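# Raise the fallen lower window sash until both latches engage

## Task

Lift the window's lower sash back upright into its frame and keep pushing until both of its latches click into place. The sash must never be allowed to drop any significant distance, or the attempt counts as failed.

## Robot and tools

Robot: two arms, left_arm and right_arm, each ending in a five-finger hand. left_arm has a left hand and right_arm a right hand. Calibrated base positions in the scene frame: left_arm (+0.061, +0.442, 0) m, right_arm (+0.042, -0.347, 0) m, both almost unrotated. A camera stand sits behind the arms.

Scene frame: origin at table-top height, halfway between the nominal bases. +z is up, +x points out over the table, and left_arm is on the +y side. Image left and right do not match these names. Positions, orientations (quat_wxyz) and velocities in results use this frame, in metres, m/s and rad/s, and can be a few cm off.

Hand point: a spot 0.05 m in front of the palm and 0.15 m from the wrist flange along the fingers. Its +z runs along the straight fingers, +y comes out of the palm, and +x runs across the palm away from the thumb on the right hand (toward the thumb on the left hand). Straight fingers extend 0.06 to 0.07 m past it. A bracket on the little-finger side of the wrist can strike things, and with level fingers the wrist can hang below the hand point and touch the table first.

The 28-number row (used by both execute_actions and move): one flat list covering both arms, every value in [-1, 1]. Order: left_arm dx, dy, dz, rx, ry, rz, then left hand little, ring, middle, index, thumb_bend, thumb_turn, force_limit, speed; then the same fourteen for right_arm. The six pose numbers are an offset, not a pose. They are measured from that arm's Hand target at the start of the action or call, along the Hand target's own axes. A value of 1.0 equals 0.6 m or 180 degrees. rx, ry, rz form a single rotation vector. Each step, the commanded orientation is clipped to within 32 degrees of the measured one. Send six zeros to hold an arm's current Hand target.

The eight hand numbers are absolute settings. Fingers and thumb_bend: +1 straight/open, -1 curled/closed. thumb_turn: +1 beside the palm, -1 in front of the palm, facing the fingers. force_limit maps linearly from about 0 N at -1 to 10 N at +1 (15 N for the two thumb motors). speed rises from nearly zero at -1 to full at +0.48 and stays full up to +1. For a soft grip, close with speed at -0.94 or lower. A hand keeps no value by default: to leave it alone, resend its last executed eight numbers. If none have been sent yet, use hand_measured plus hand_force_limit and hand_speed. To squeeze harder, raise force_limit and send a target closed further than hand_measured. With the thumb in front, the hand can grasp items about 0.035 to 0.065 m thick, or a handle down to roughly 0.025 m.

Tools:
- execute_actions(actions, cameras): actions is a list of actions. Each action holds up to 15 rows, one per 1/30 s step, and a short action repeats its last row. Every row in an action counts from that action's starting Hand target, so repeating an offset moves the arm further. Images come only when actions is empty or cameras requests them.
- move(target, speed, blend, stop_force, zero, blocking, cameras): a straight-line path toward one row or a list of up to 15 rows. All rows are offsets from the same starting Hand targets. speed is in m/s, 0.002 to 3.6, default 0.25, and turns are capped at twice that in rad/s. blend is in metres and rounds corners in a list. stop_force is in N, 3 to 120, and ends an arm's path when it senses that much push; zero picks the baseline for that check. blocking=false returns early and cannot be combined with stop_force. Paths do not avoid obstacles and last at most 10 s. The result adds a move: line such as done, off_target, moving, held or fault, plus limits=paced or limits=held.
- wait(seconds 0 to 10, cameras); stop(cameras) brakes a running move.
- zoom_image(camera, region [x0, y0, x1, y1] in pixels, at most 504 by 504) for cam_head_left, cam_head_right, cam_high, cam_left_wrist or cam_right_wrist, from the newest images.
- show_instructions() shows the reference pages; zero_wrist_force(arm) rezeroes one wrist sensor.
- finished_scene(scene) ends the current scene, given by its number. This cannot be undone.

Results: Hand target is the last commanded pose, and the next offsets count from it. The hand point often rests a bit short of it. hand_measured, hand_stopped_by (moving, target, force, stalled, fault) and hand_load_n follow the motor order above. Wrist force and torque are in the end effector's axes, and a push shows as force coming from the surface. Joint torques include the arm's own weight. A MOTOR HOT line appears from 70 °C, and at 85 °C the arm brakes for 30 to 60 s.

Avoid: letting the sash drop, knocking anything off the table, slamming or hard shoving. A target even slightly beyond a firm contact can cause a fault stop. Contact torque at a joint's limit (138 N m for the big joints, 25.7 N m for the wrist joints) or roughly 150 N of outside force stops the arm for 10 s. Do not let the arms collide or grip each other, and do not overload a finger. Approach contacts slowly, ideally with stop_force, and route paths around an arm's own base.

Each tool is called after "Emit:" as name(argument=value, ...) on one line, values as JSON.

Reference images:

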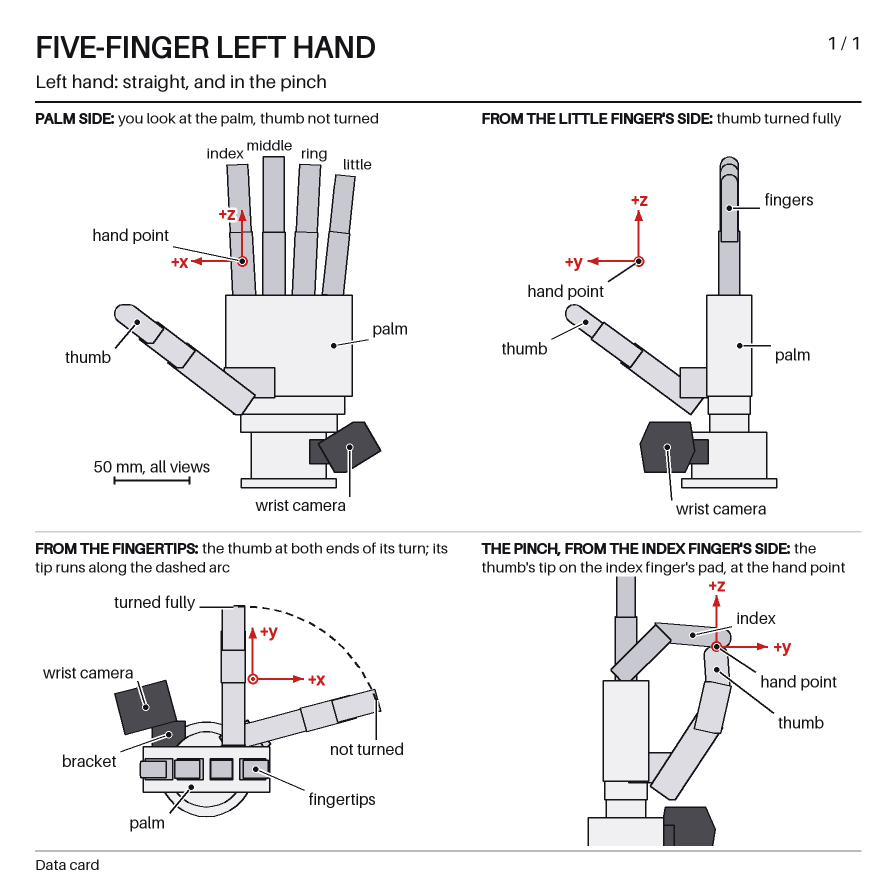

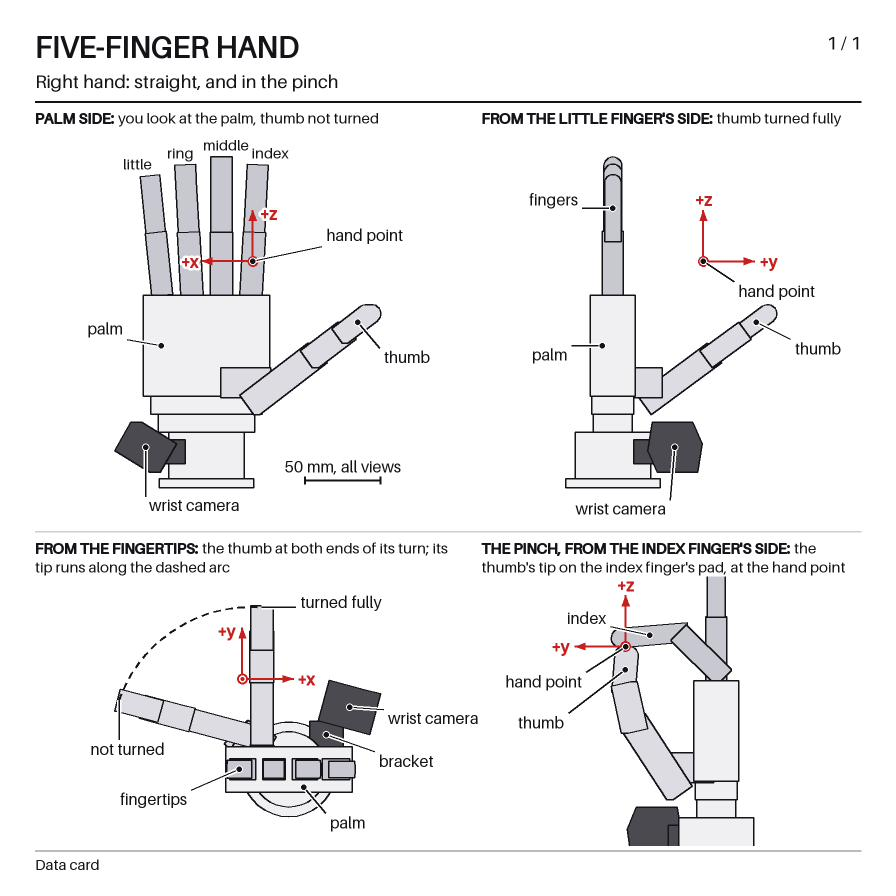

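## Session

Emit:
execute_actions(actions=[])

Scene clock: 0.00 s.
left_arm: end_effector_position=(-0.0025, +0.1429, +0.3076) hand_measured=(+1.000, +1.000, +1.000, +1.000, +1.000, +1.000) hand_load_n=(+0.0, +0.0, -0.5, +0.0, +0.0, +0.0) hand_stopped_by=(target, target, target, target, target, target) hand_force_limit=0.00 hand_speed=-0.80 end_effector_quat_wxyz=(-0.274, +0.758, +0.044, -0.591) | right_arm: end_effector_position=(+0.5877, -0.5522, +0.1848) hand_measured=(+1.000, +1.000, +1.000, +1.000, +1.000, +1.000) hand_load_n=(+0.0, +0.0, +0.0, +0.0, +0.0, +0.0) hand_stopped_by=(target, target, target, target, target, target) hand_force_limit=0.00 hand_speed=-0.80 end_effector_quat_wxyz=(+0.568, -0.474, +0.478, -0.473)
Joint positions: left_arm=[2.376 -1.814 -2.096 0.934 -1.184 1.016] | right_arm=[-1.085 -1.422 2.173 -0.984 0.423 -2.834]
Joint velocities: within noise
Joint torques (N m): no reading
Motor temperatures (°C): left_arm=[37 35 38 47 43 44] | right_arm=[38 37 36 42 43 43]
Wrist force (N): no reading
Wrist torque (N m): no reading
Wrist force, peak (N): no reading
Hand target: left_arm -0.0025, +0.1429, +0.3076; -0.274, +0.758, +0.044, -0.591 | right_arm +0.5877, -0.5522, +0.1848; +0.568, -0.474, +0.478, -0.473

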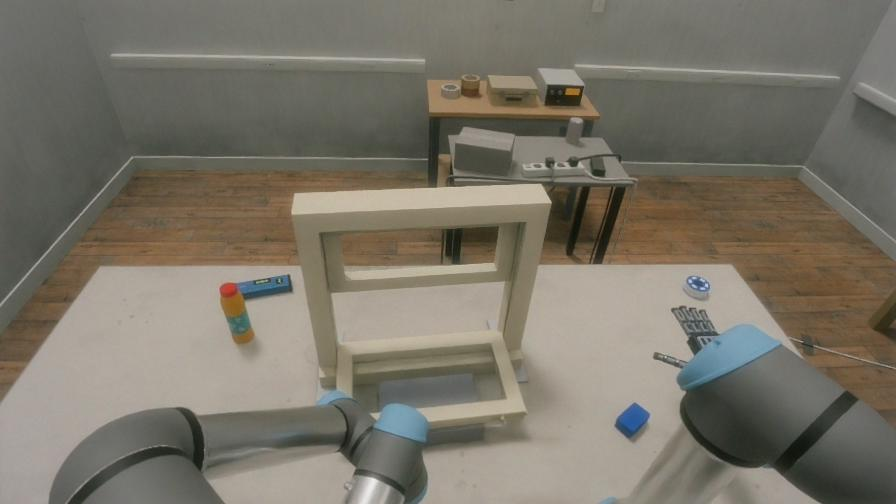

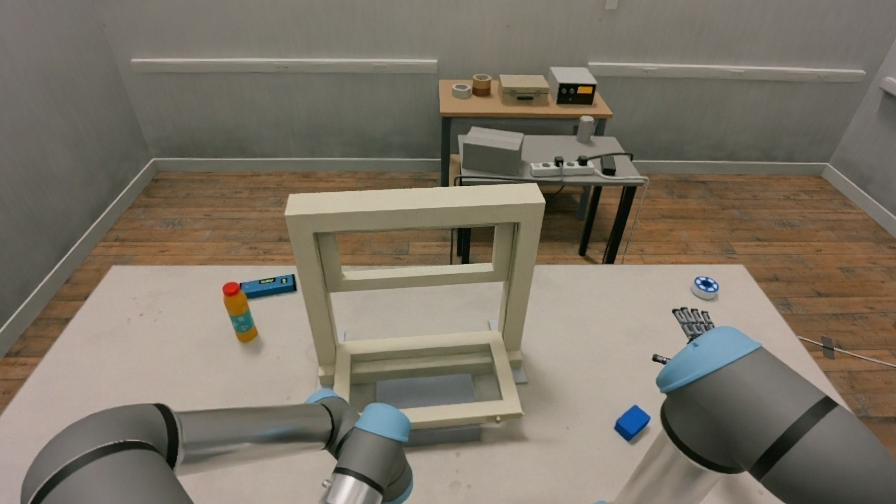

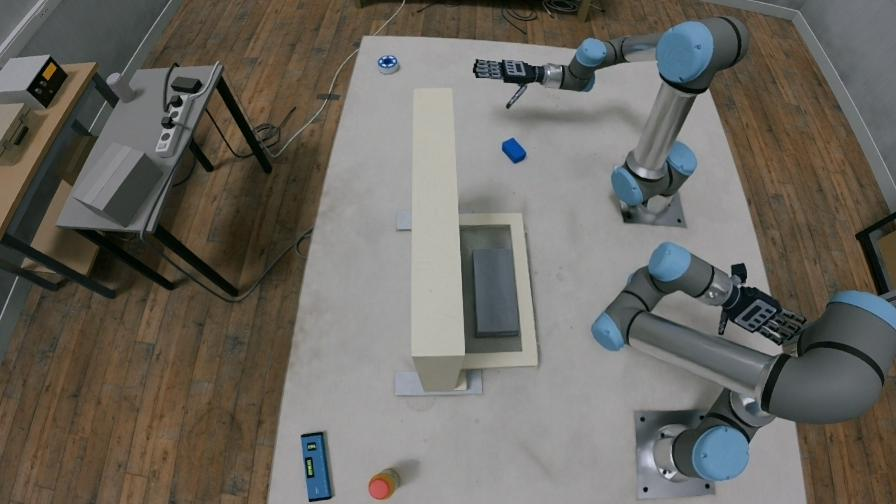

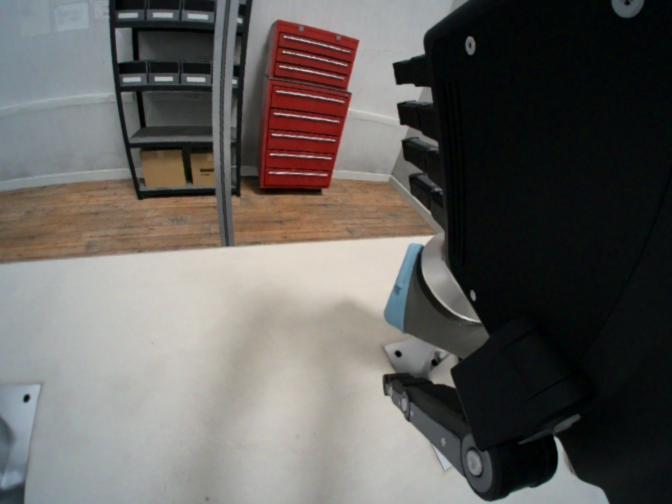

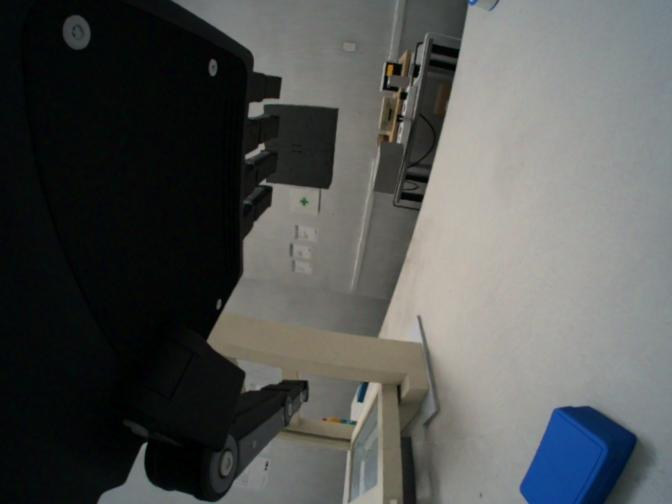

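Emit:
zoom_image(camera="cam_high", region=[400, 190, 560, 400])

Emit:
zoom_image(camera="cam_head_right", region=[310, 310, 540, 470])

Scaled by 2.400 from the camera's 896x504 image, which has a finer 1280x720 frame.

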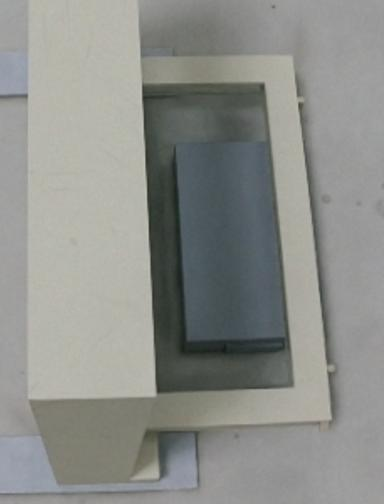

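Scaled by 2.191 from the camera's 896x504 image, which has a finer 1280x720 frame.

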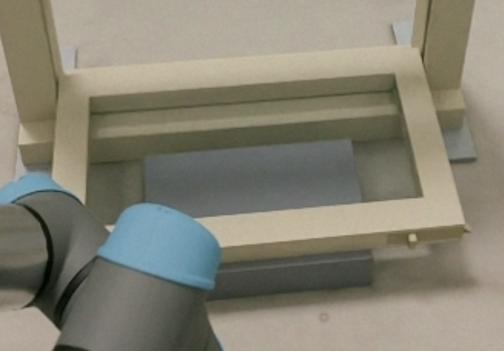

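Emit:
move(target=[[0,0,0,0,0,0,1,1,1,1,1,1,0,-0.8,-0.2629,-0.1907,-0.2405,-0.5273,0.0481,-0.002,0,0,0,0,1,1,0,0],[0,0,0,0,0,0,1,1,1,1,1,1,0,-0.8,-0.4657,-0.1441,-0.309,-0.3677,0.4414,0.3685,0,0,0,0,1,1,0,0],[0,0,0,0,0,0,1,1,1,1,1,1,0,-0.8,-0.587,0.1375,-0.2942,0.0444,0.7273,0.6632,0,0,0,0,1,1,0,0]], speed=0.5, blend=[0.03,0.03,0], cameras=["cam_high","cam_head_left","cam_right_wrist"])

Emit:
zoom_image(camera="cam_high", region=[480, 180, 620, 300])

Scene clock: 19.67 s.
left_arm: end_effector_position=(-0.0025, +0.1429, +0.3076) hand_measured=(+1.000, +1.000, +1.000, +1.000, +1.000, +1.000) hand_load_n=(+0.0, +0.0, +0.0, +0.0, +0.0, +0.0) hand_stopped_by=(target, target, target, target, target, target) hand_force_limit=0.00 hand_speed=-0.80 end_effector_quat_wxyz=(-0.274, +0.758, +0.044, -0.591) | right_arm: end_effector_position=(+0.3864, -0.2098, +0.1200) hand_measured=(+0.000, +0.000, +0.000, +0.000, +1.000, +1.000) hand_load_n=(+0.0, +0.0, +0.5, +0.0, +0.0, +0.0) hand_stopped_by=(target, target, target, target, target, target) hand_force_limit=0.00 hand_speed=0.00 end_effector_quat_wxyz=(+0.000, +0.686, +0.728, +0.001) end_effector_velocity=(-0.001, +0.000, +0.000) end_effector_angular_velocity=(+0.001, +0.001, -0.007)
Joint positions: left_arm=[2.376 -1.814 -2.096 0.934 -1.184 1.016] | right_arm=[0.093 -1.411 1.981 0.999 1.57 0.047]
Joint velocities: left_arm=[within noise] | right_arm=[0 0 0.001 0 -0.001 0.007]
Joint torques (N m): left_arm=[0.98 24.33 10.45 -2.1 0.14 0.02] | right_arm=[-4.77 -18.75 -0.17 2.22 -1.77 1.73]
Wrist force (N): left_arm=[0.0 0.1 0.0] | right_arm=[0.3 -1.4 -0.1]
Wrist torque (N m): left_arm=[0.01 0.01 0.00] | right_arm=[-0.39 -0.14 -0.19]
Wrist force, peak (N): left_arm=[0.0 0.4 0.1] | right_arm=[0.1 -2.0 -0.8]
Hand target: left_arm -0.0025, +0.1429, +0.3076; -0.274, +0.758, +0.044, -0.591 | right_arm +0.3863, -0.2098, +0.1199; +0.000, +0.686, +0.728, +0.001
Off the commanded pose: left_arm 0.000 m, 0 deg | right_arm 0.000 m, 0 deg.
move: done
Images, in order (width x height): cam_head_left 896x504, cam_high 896x504, cam_right_wrist 672x504.

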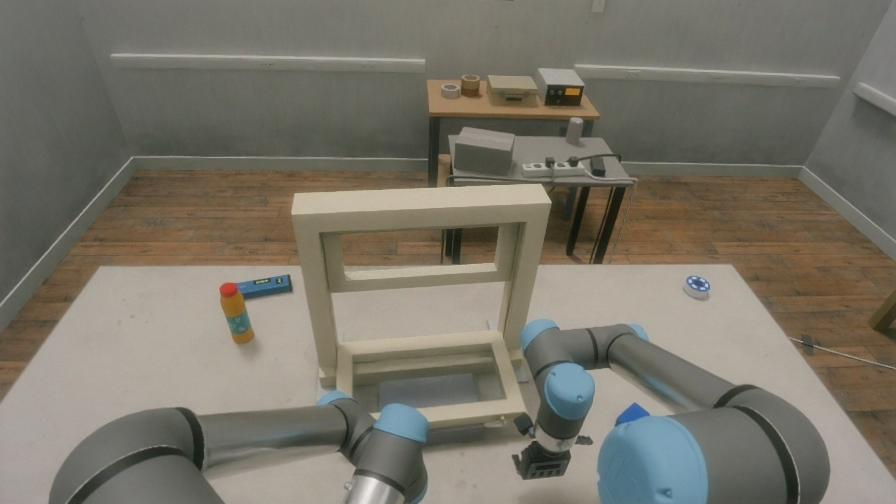

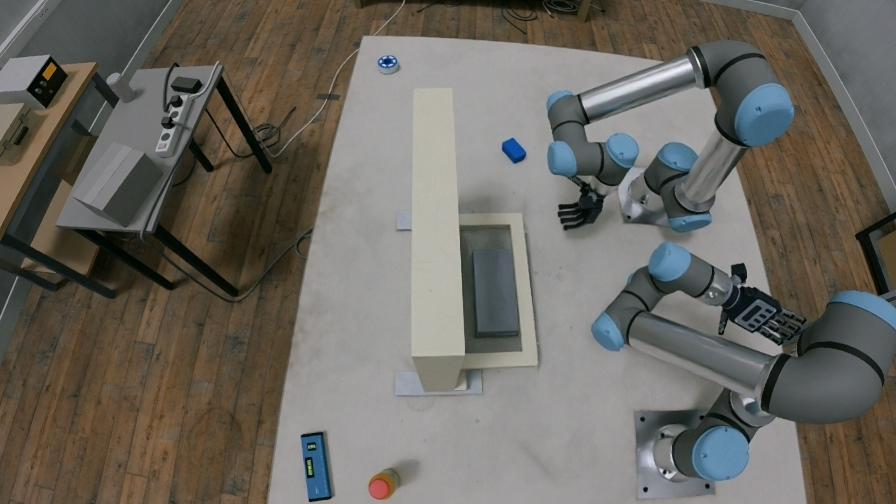

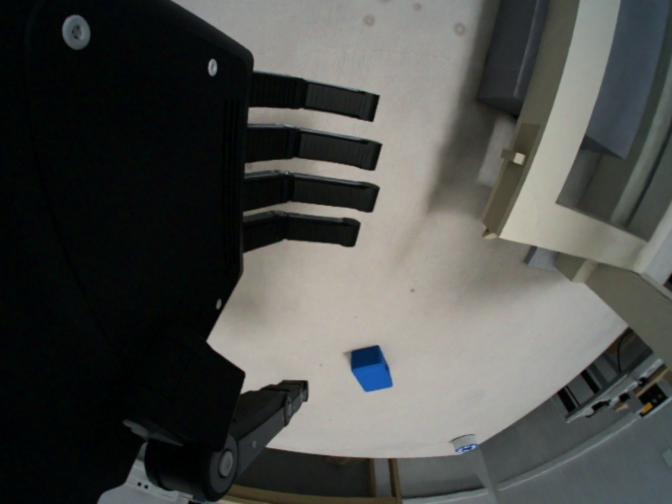

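Scaled by 3.600 from the camera's 896x504 image, which has a finer 1280x720 frame.

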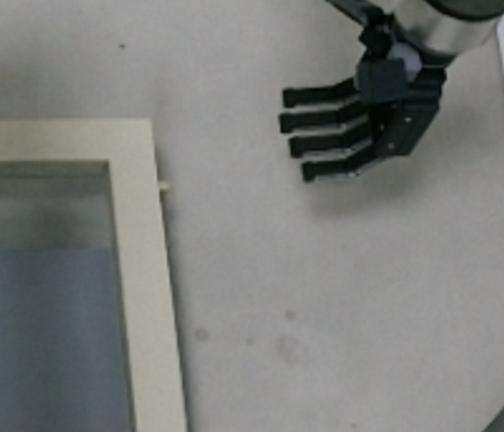

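Emit:
move(target=[[0,0,0,0,0,0,1,1,1,1,1,1,0,-0.8,0.0067,0,0.125,0,0,0,0,0,0,0,1,1,0,0],[0,0,0,0,0,0,1,1,1,1,1,1,0,-0.8,0.0067,0.1867,0.125,0,0,0,0,0,0,0,1,1,0,0]], speed=0.1, stop_force=6, cameras=["cam_high","cam_head_left","cam_right_wrist"])

Scene clock: 28.20 s.
left_arm: end_effector_position=(-0.0025, +0.1429, +0.3076) hand_measured=(+1.000, +1.000, +1.000, +1.000, +1.000, +1.000) hand_load_n=(+0.0, +0.0, +0.0, +0.0, +0.0, +0.0) hand_stopped_by=(target, target, target, target, target, target) hand_force_limit=0.00 hand_speed=-0.80 end_effector_quat_wxyz=(-0.274, +0.758, +0.044, -0.591) | right_arm: end_effector_position=(+0.4980, -0.1991, +0.0450) hand_measured=(+0.000, +0.000, +0.000, +0.000, +1.000, +1.000) hand_load_n=(+0.0, +0.0, +0.0, +0.0, +0.0, +0.0) hand_stopped_by=(target, target, target, target, target, target) hand_force_limit=0.00 hand_speed=0.00 end_effector_quat_wxyz=(+0.000, +0.686, +0.728, +0.001)
Joint positions: left_arm=[2.376 -1.814 -2.096 0.934 -1.184 1.016] | right_arm=[0.09 -1.079 1.743 0.905 1.57 0.044]
Joint torques (N m): left_arm=[0.46 24.72 9.7 -2.19 0.12 -0.07] | right_arm=[14.17 -28.39 -24.46 3.48 1.12 1.64]
Wrist force (N): left_arm=[-0.1 0.2 0.0] | right_arm=[0.2 -1.5 -0.2]
Wrist torque (N m): left_arm=[0.02 0.02 -0.01] | right_arm=[-0.39 -0.11 -0.04]
Wrist force, peak (N): left_arm=[-0.2 0.3 0.0] | right_arm=[0.2 -2.5 0.4]
Hand target: left_arm -0.0025, +0.1429, +0.3076; -0.274, +0.758, +0.044, -0.591 | right_arm +0.4980, -0.1991, +0.0450; +0.000, +0.686, +0.728, +0.001
Off the commanded pose: left_arm 0.000 m, 0 deg | right_arm 0.000 m, 0 deg.
move: done
Images, in order (width x height): cam_head_left 896x504, cam_high 896x504, cam_right_wrist 672x504.

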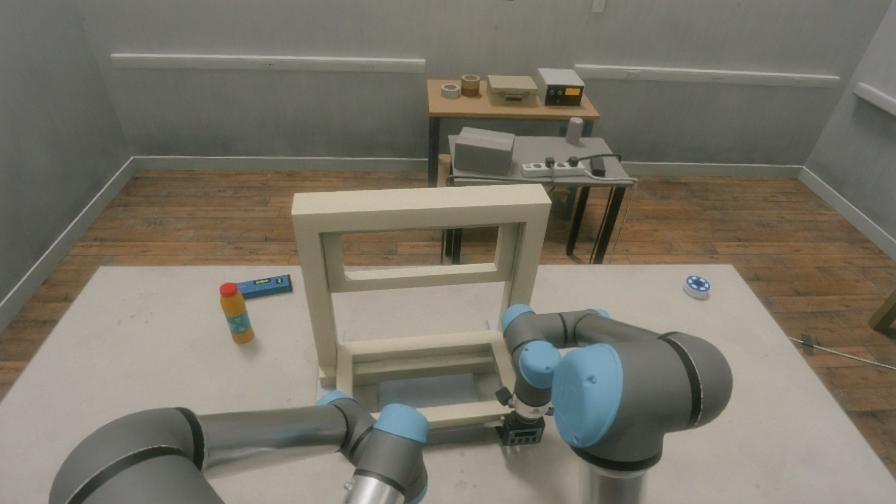

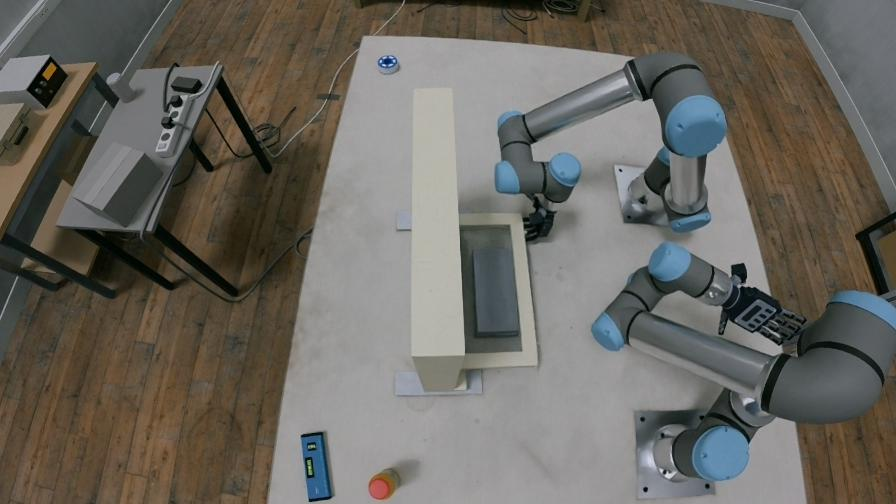

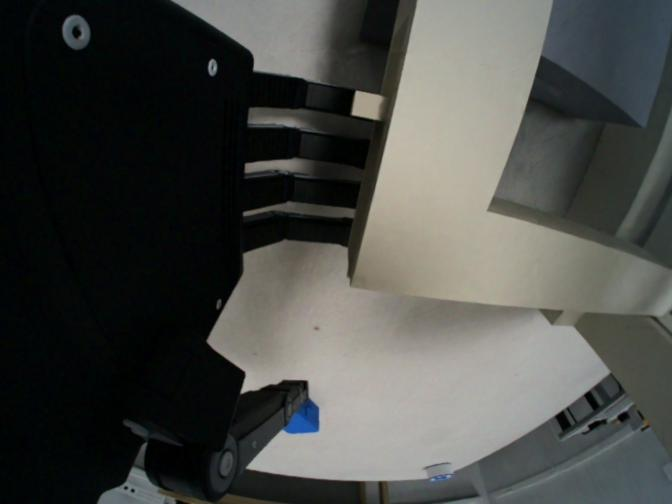

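Emit:
move(target=[[0,0,0,0,0,0,1,1,1,1,1,1,0,-0.8,0,0.0167,0,0,0,0,0,0,0,0,1,1,0,0],[0,0,0,0,0,0,1,1,1,1,1,1,0,-0.8,0,0.0217,-0.0833,0,0,0,0,0,0,0,1,1,0,0],[0,0,0,0,0,0,1,1,1,1,1,1,0,-0.8,0,0.0383,-0.1833,-0.0556,0,0,0,0,0,0,1,1,0,0],[0,0,0,0,0,0,1,1,1,1,1,1,0,-0.8,0,0.0833,-0.25,-0.122,0,0,0,0,0,0,1,1,0,0],[0,0,0,0,0,0,1,1,1,1,1,1,0,-0.8,0,0.1333,-0.2967,-0.194,0,0,0,0,0,0,1,1,0,0]], speed=0.09, blend=[0.005,0.01,0.015,0.015,0], cameras=["cam_high","cam_head_left","cam_right_wrist"])

Scene clock: 35.23 s.
left_arm: end_effector_position=(-0.0025, +0.1429, +0.3076) hand_measured=(+1.000, +1.000, +1.000, +1.000, +1.000, +1.000) hand_load_n=(+0.0, +0.0, +0.0, +0.0, +0.0, +0.0) hand_stopped_by=(target, target, target, target, target, target) hand_force_limit=0.00 hand_speed=-0.80 end_effector_quat_wxyz=(-0.274, +0.758, +0.044, -0.591) | right_arm: end_effector_position=(+0.5775, -0.1944, +0.2231) hand_measured=(+0.000, +0.000, +0.000, +0.000, +1.000, +1.000) hand_load_n=(+0.0, +0.5, +3.5, +0.0, +0.5, +0.5) hand_stopped_by=(target, target, target, target, target, target) hand_force_limit=0.00 hand_speed=0.00 end_effector_quat_wxyz=(+0.206, +0.654, +0.694, +0.219)
Joint positions: left_arm=[2.376 -1.814 -2.096 0.934 -1.184 1.016] | right_arm=[0.097 -1.405 1.745 0.621 1.599 0.041]
Joint torques (N m): left_arm=[1 25.36 9.76 -2.31 -0.04 0.18] | right_arm=[10.24 -21.46 -31.01 -0.01 -0.45 -0.62]
Wrist force (N): left_arm=[0.1 0.2 0.0] | right_arm=[2.7 -7.2 1.2]
Wrist torque (N m): left_arm=[0.03 0.00 0.00] | right_arm=[-0.43 -0.16 -0.22]
Wrist force, peak (N): left_arm=[0.3 0.3 0.1] | right_arm=[0.7 -11.7 1.8]
Hand target: left_arm -0.0025, +0.1429, +0.3076; -0.274, +0.758, +0.044, -0.591 | right_arm +0.5776, -0.1944, +0.2231; +0.206, +0.654, +0.694, +0.219
Off the commanded pose: left_arm 0.000 m, 0 deg | right_arm 0.000 m, 0 deg.
move: done
Images, in order (width x height): cam_head_left 896x504, cam_high 896x504, cam_right_wrist 672x504.

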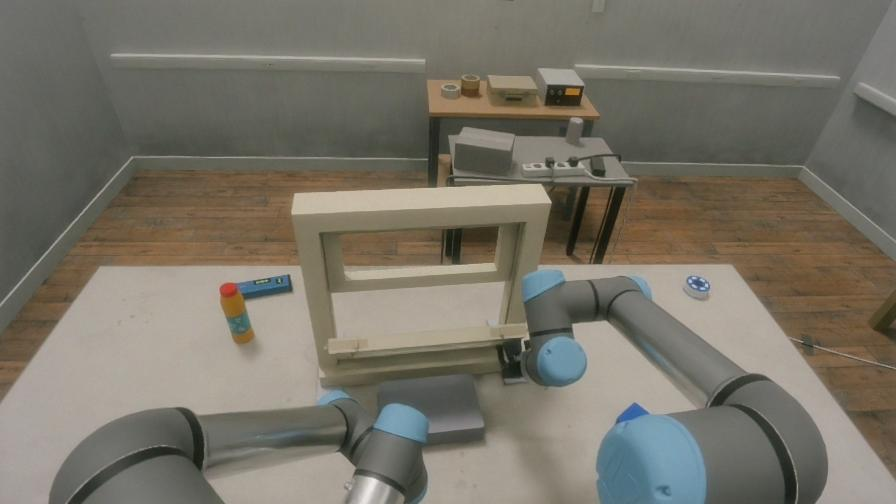

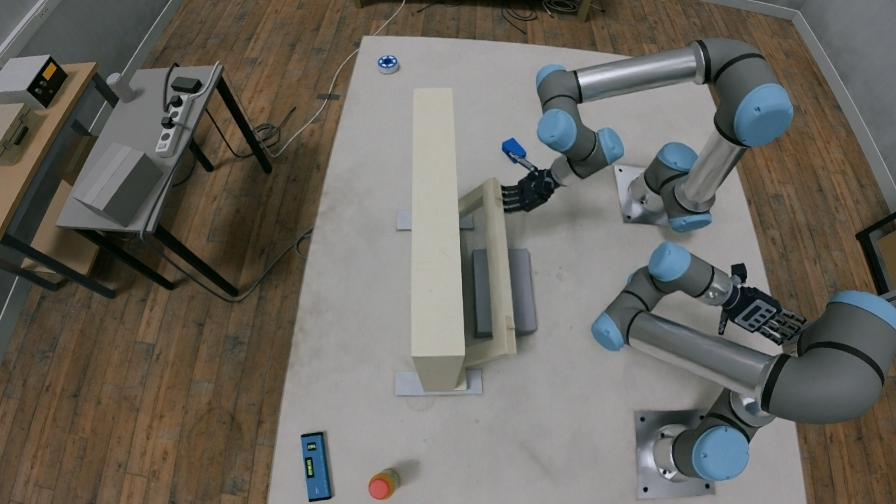

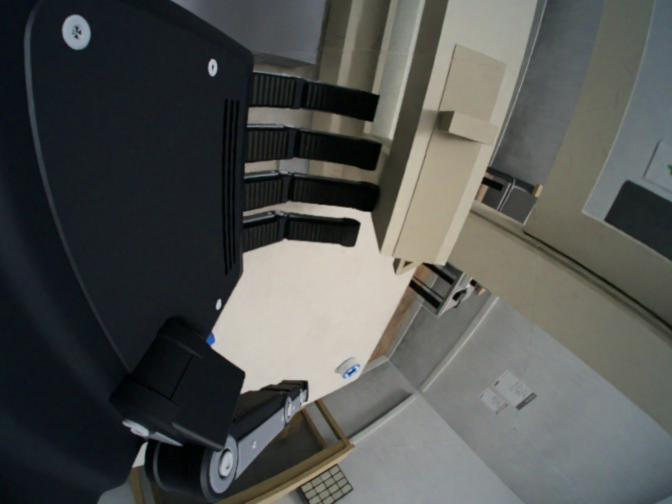

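Emit:
move(target=[[0,0,0,0,0,0,1,1,1,1,1,1,0,-0.8,0.0333,0.0765,-0.0075,0,0,0,0,0,0,0,1,1,0,0],[0,0,0,0,0,0,1,1,1,1,1,1,0,-0.8,0.05,0.1235,-0.0397,0,0,0,0,0,0,0,1,1,0,0],[0,0,0,0,0,0,1,1,1,1,1,1,0,-0.8,0.05,0.1655,-0.0185,0,0,0,0,0,0,0,1,1,0,0]], speed=0.08, blend=0.01, stop_force=20, cameras=["cam_high","cam_head_left","cam_right_wrist"])

Scene clock: 39.50 s.
left_arm: end_effector_position=(-0.0025, +0.1429, +0.3076) hand_measured=(+1.000, +1.000, +1.000, +1.000, +1.000, +1.000) hand_load_n=(+0.0, +0.0, +0.0, +0.0, +0.0, +0.0) hand_stopped_by=(target, target, target, target, target, target) hand_force_limit=0.00 hand_speed=-0.80 end_effector_quat_wxyz=(-0.274, +0.758, +0.044, -0.591) | right_arm: end_effector_position=(+0.6507, -0.1600, +0.2892) hand_measured=(+0.000, +0.000, +0.000, +0.000, +1.000, +1.000) hand_load_n=(+0.0, +0.0, +0.0, +0.0, +0.0, +0.0) hand_stopped_by=(target, target, target, target, target, target) hand_force_limit=0.00 hand_speed=0.00 end_effector_quat_wxyz=(+0.206, +0.654, +0.694, +0.219)
Joint positions: left_arm=[2.376 -1.814 -2.096 0.934 -1.184 1.016] | right_arm=[0.156 -1.245 1.369 0.839 1.633 0.09]
Joint torques (N m): left_arm=[1.28 25.56 10.49 -2.4 0 0.08] | right_arm=[12.89 -28.11 -29.32 -0.33 1.55 1.65]
Wrist force (N): left_arm=[0.0 0.0 0.1] | right_arm=[1.0 -2.4 -0.5]
Wrist torque (N m): left_arm=[0.00 0.00 0.01] | right_arm=[-0.41 -0.20 -0.11]
Wrist force, peak (N): left_arm=[0.2 -0.2 0.4] | right_arm=[-2.2 -8.8 0.6]
Hand target: left_arm -0.0025, +0.1429, +0.3076; -0.274, +0.758, +0.044, -0.591 | right_arm +0.6507, -0.1600, +0.2892; +0.206, +0.654, +0.694, +0.219
Off the commanded pose: left_arm 0.000 m, 0 deg | right_arm 0.000 m, 0 deg.
move: done
Images, in order (width x height): cam_head_left 896x504, cam_high 896x504, cam_right_wrist 672x504.

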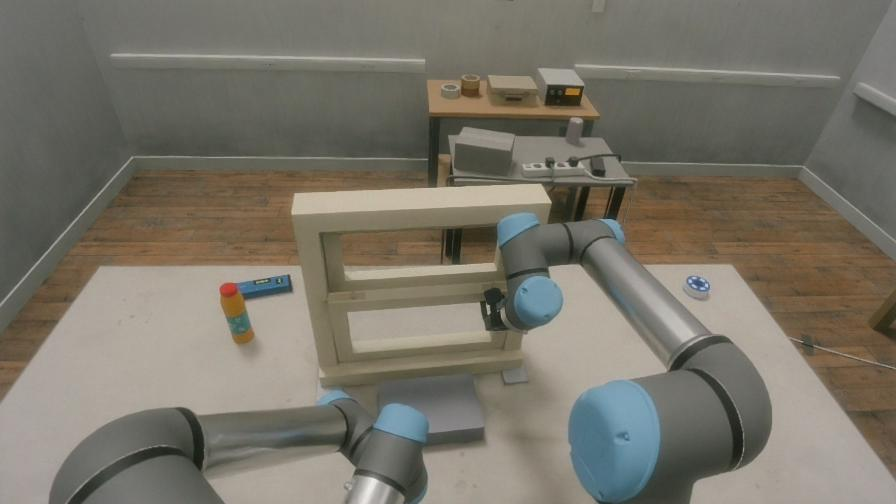

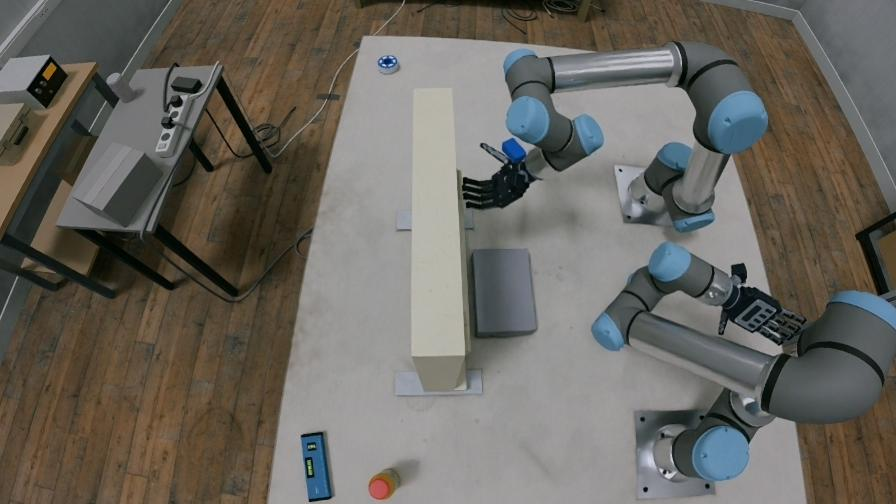

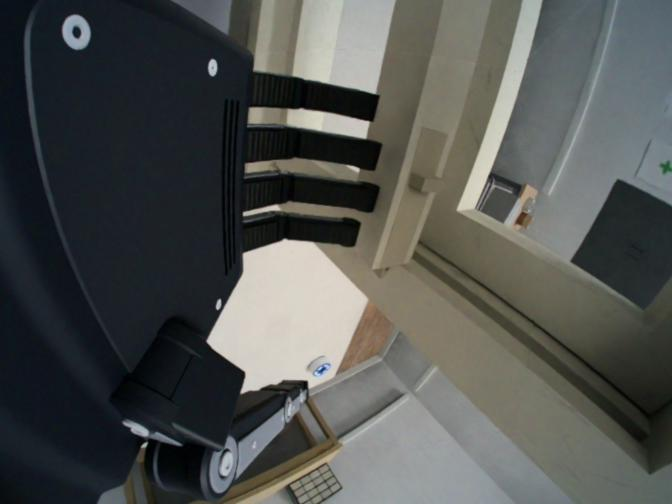

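Emit:
move(target=[[0,0,0,0,0,0,1,1,1,1,1,1,0,-0.8,0.1667,0.0068,0.0048,0,0,0,0,0,0,0,1,1,0,0],[0,0,0,0,0,0,1,1,1,1,1,1,0,-0.8,0.1667,0.0614,0.043,0,0,0,0,0,0,0,1,1,0,0]], speed=[0.15,0.03], stop_force=35, cameras=["cam_high","cam_head_left","cam_right_wrist"])

Emit:
zoom_image(camera="cam_head_left", region=[290, 240, 550, 400])

Scene clock: 43.23 s.
left_arm: end_effector_position=(-0.0025, +0.1429, +0.3076) hand_measured=(+1.000, +1.000, +1.000, +1.000, +1.000, +1.000) hand_load_n=(+0.0, +0.0, +0.0, +0.0, +0.0, +0.0) hand_stopped_by=(target, target, target, target, target, target) hand_force_limit=0.00 hand_speed=-0.80 end_effector_quat_wxyz=(-0.274, +0.758, +0.044, -0.591) | right_arm: end_effector_position=(+0.6724, -0.0586, +0.2891) hand_measured=(+0.000, +0.000, +0.000, +0.000, +1.000, +1.000) hand_load_n=(+0.0, +0.0, -4.0, +0.0, +0.0, +0.0) hand_stopped_by=(target, target, target, target, target, target) hand_force_limit=0.00 hand_speed=0.00 end_effector_quat_wxyz=(+0.206, +0.654, +0.694, +0.219)
Joint positions: left_arm=[2.376 -1.814 -2.096 0.934 -1.184 1.016] | right_arm=[0.349 -1.059 1.105 0.936 1.742 0.25]
Joint torques (N m): left_arm=[0.89 26.58 10.09 -2.31 0.11 -0.01] | right_arm=[5.64 -33.31 -37.36 -4.36 2.26 1.23]
Wrist force (N): left_arm=[0.1 0.1 -0.1] | right_arm=[0.2 -32.1 -16.1]
Wrist torque (N m): left_arm=[0.01 -0.02 0.00] | right_arm=[-0.44 0.07 -0.87]
Wrist force, peak (N): left_arm=[0.3 0.2 0.2] | right_arm=[-1.0 -48.4 -26.2]
Hand target: left_arm -0.0025, +0.1429, +0.3076; -0.274, +0.758, +0.044, -0.591 | right_arm +0.6724, -0.0585, +0.2891; +0.206, +0.654, +0.694, +0.219 (not the last commanded pose)
Off the commanded pose: left_arm 0.000 m, 0 deg | right_arm 0.017 m, 0 deg.
move: contact (right_arm); path passed 1 of 2 targets
Images, in order (width x height): cam_head_left 896x504, cam_high 896x504, cam_right_wrist 672x504.

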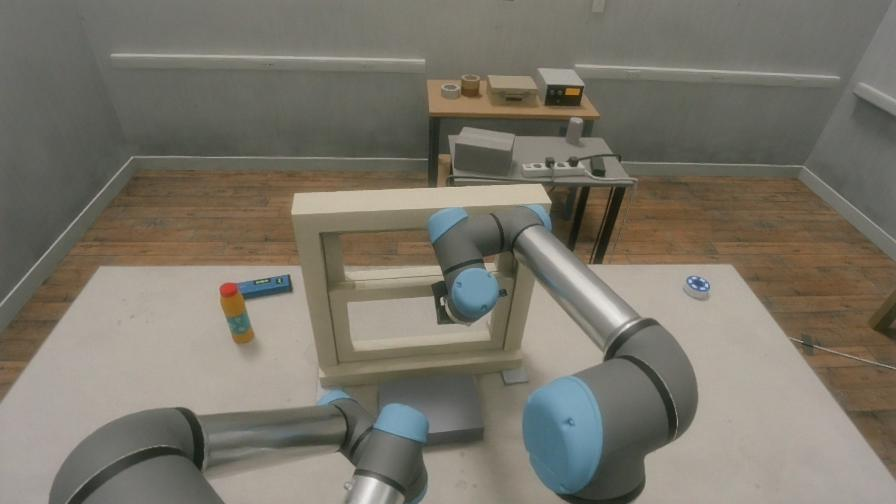

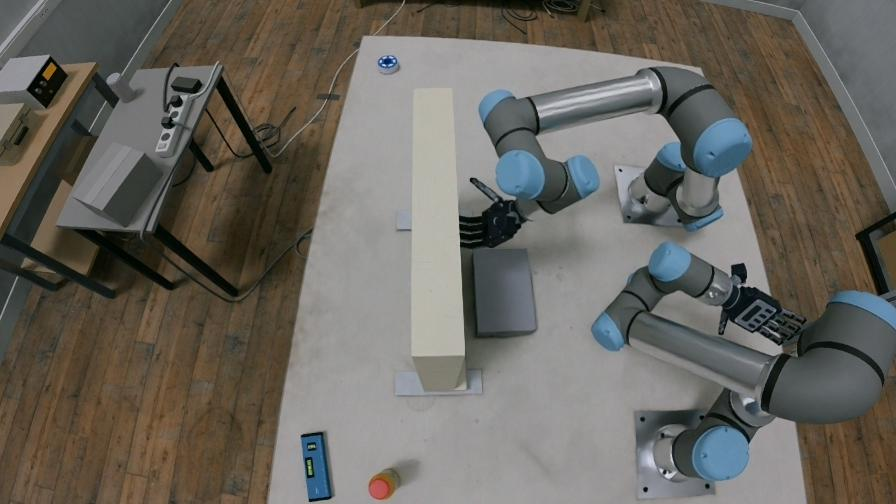

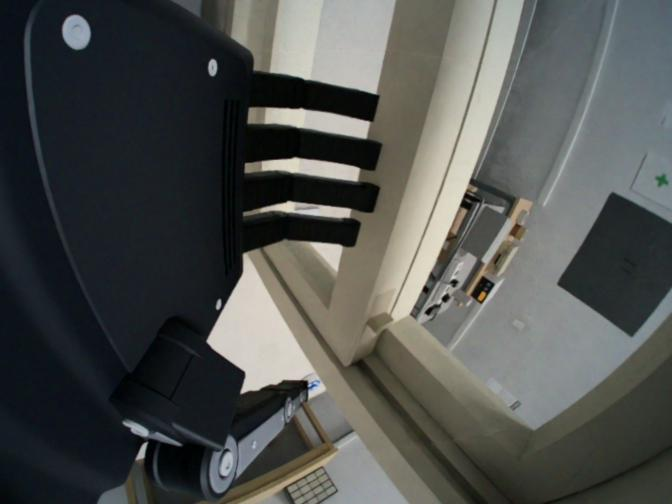

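Scaled by 1.938 from the camera's 896x504 image, which has a finer 1280x720 frame.

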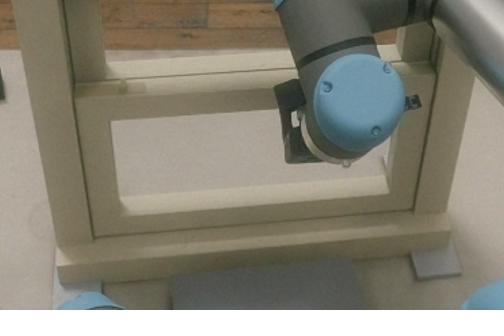

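Emit:
move(target=[0,0,0,0,0,0,1,1,1,1,1,1,0,-0.8,0,-0.041,-0.0287,0,0,0,0,0,0,0,1,1,0,0], speed=0.1, cameras=["cam_high","cam_head_left","cam_right_wrist"])

Emit:
zoom_image(camera="cam_head_left", region=[290, 240, 550, 400])

Emit:
zoom_image(camera="cam_right_wrist", region=[300, 240, 460, 400])

Emit:
zoom_image(camera="cam_head_left", region=[310, 260, 390, 320])

Scene clock: 45.40 s.
left_arm: end_effector_position=(-0.0025, +0.1429, +0.3076) hand_measured=(+1.000, +1.000, +1.000, +1.000, +1.000, +1.000) hand_load_n=(+0.0, +0.0, +0.0, +0.0, +0.0, +0.0) hand_stopped_by=(target, target, target, target, target, target) hand_force_limit=0.00 hand_speed=-0.80 end_effector_quat_wxyz=(-0.274, +0.758, +0.044, -0.591) | right_arm: end_effector_position=(+0.6424, -0.0602, +0.2891) hand_measured=(+0.000, +0.000, +0.000, +0.000, +1.000, +1.000) hand_load_n=(+0.0, +0.0, +0.0, +0.0, +0.0, +0.0) hand_stopped_by=(target, target, target, target, target, target) hand_force_limit=0.00 hand_speed=0.00 end_effector_quat_wxyz=(+0.206, +0.654, +0.694, +0.219)
Joint positions: left_arm=[2.376 -1.814 -2.096 0.934 -1.184 1.016] | right_arm=[0.367 -1.126 1.206 0.905 1.752 0.266]
Joint torques (N m): left_arm=[0.35 26.4 9.98 -2.37 -0.07 -0.01] | right_arm=[-13.69 -39.95 -21.46 2.69 -1.45 -1.59]
Wrist force (N): left_arm=[0.1 0.2 0.0] | right_arm=[0.9 -1.6 -0.3]
Wrist torque (N m): left_arm=[0.02 0.00 0.00] | right_arm=[-0.40 -0.20 -0.19]
Wrist force, peak (N): left_arm=[0.1 0.1 0.4] | right_arm=[0.0 -32.3 -16.4]
Hand target: left_arm -0.0025, +0.1429, +0.3076; -0.274, +0.758, +0.044, -0.591 | right_arm +0.6424, -0.0603, +0.2891; +0.206, +0.654, +0.694, +0.219
Off the commanded pose: left_arm 0.000 m, 0 deg | right_arm 0.000 m, 0 deg.
move: done
Images, in order (width x height): cam_head_left 896x504, cam_high 896x504, cam_right_wrist 672x504.

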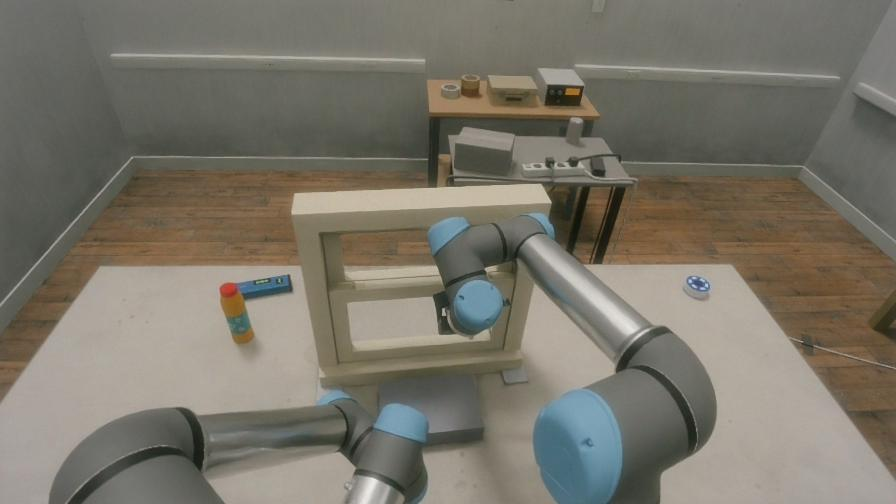

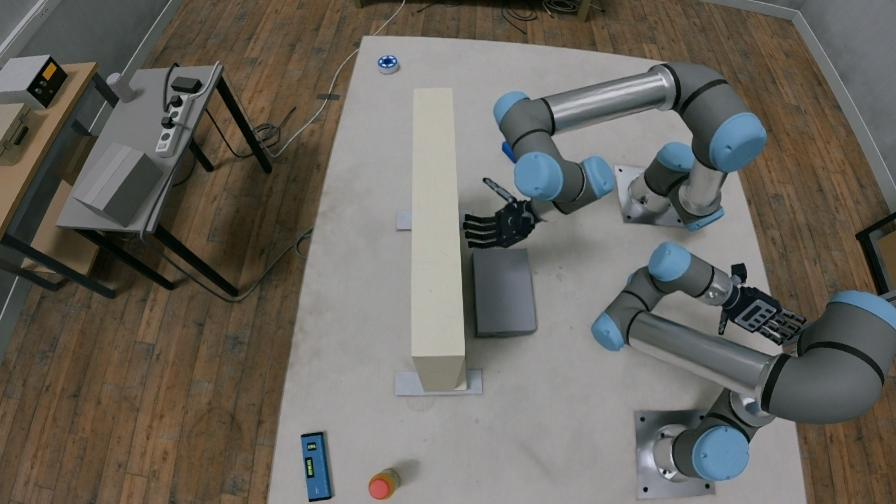

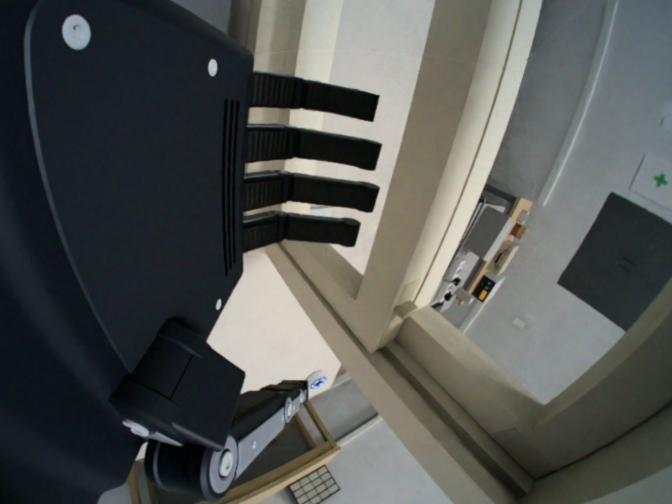

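Scaled by 1.938 from the camera's 896x504 image, which has a finer 1280x720 frame.

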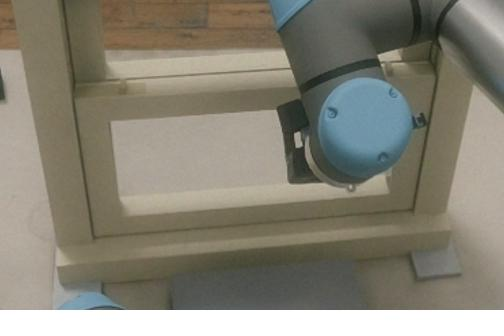

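Scaled by 3.150 from the camera's 672x504 image, which has a finer 960x720 frame.

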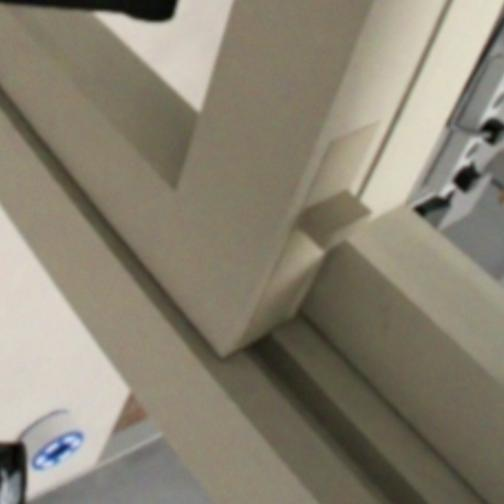

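Scaled by 6.300 from the camera's 896x504 image, which has a finer 1280x720 frame.

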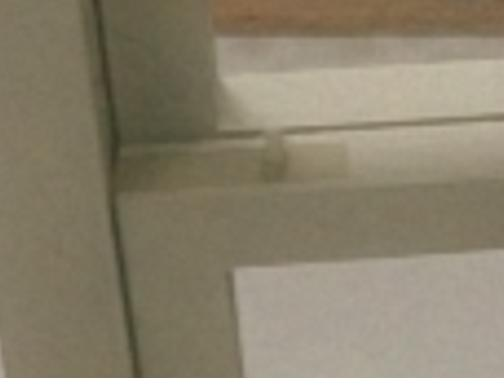

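Emit:
finished_scene(scene=2)

The scene is finished: the task was done.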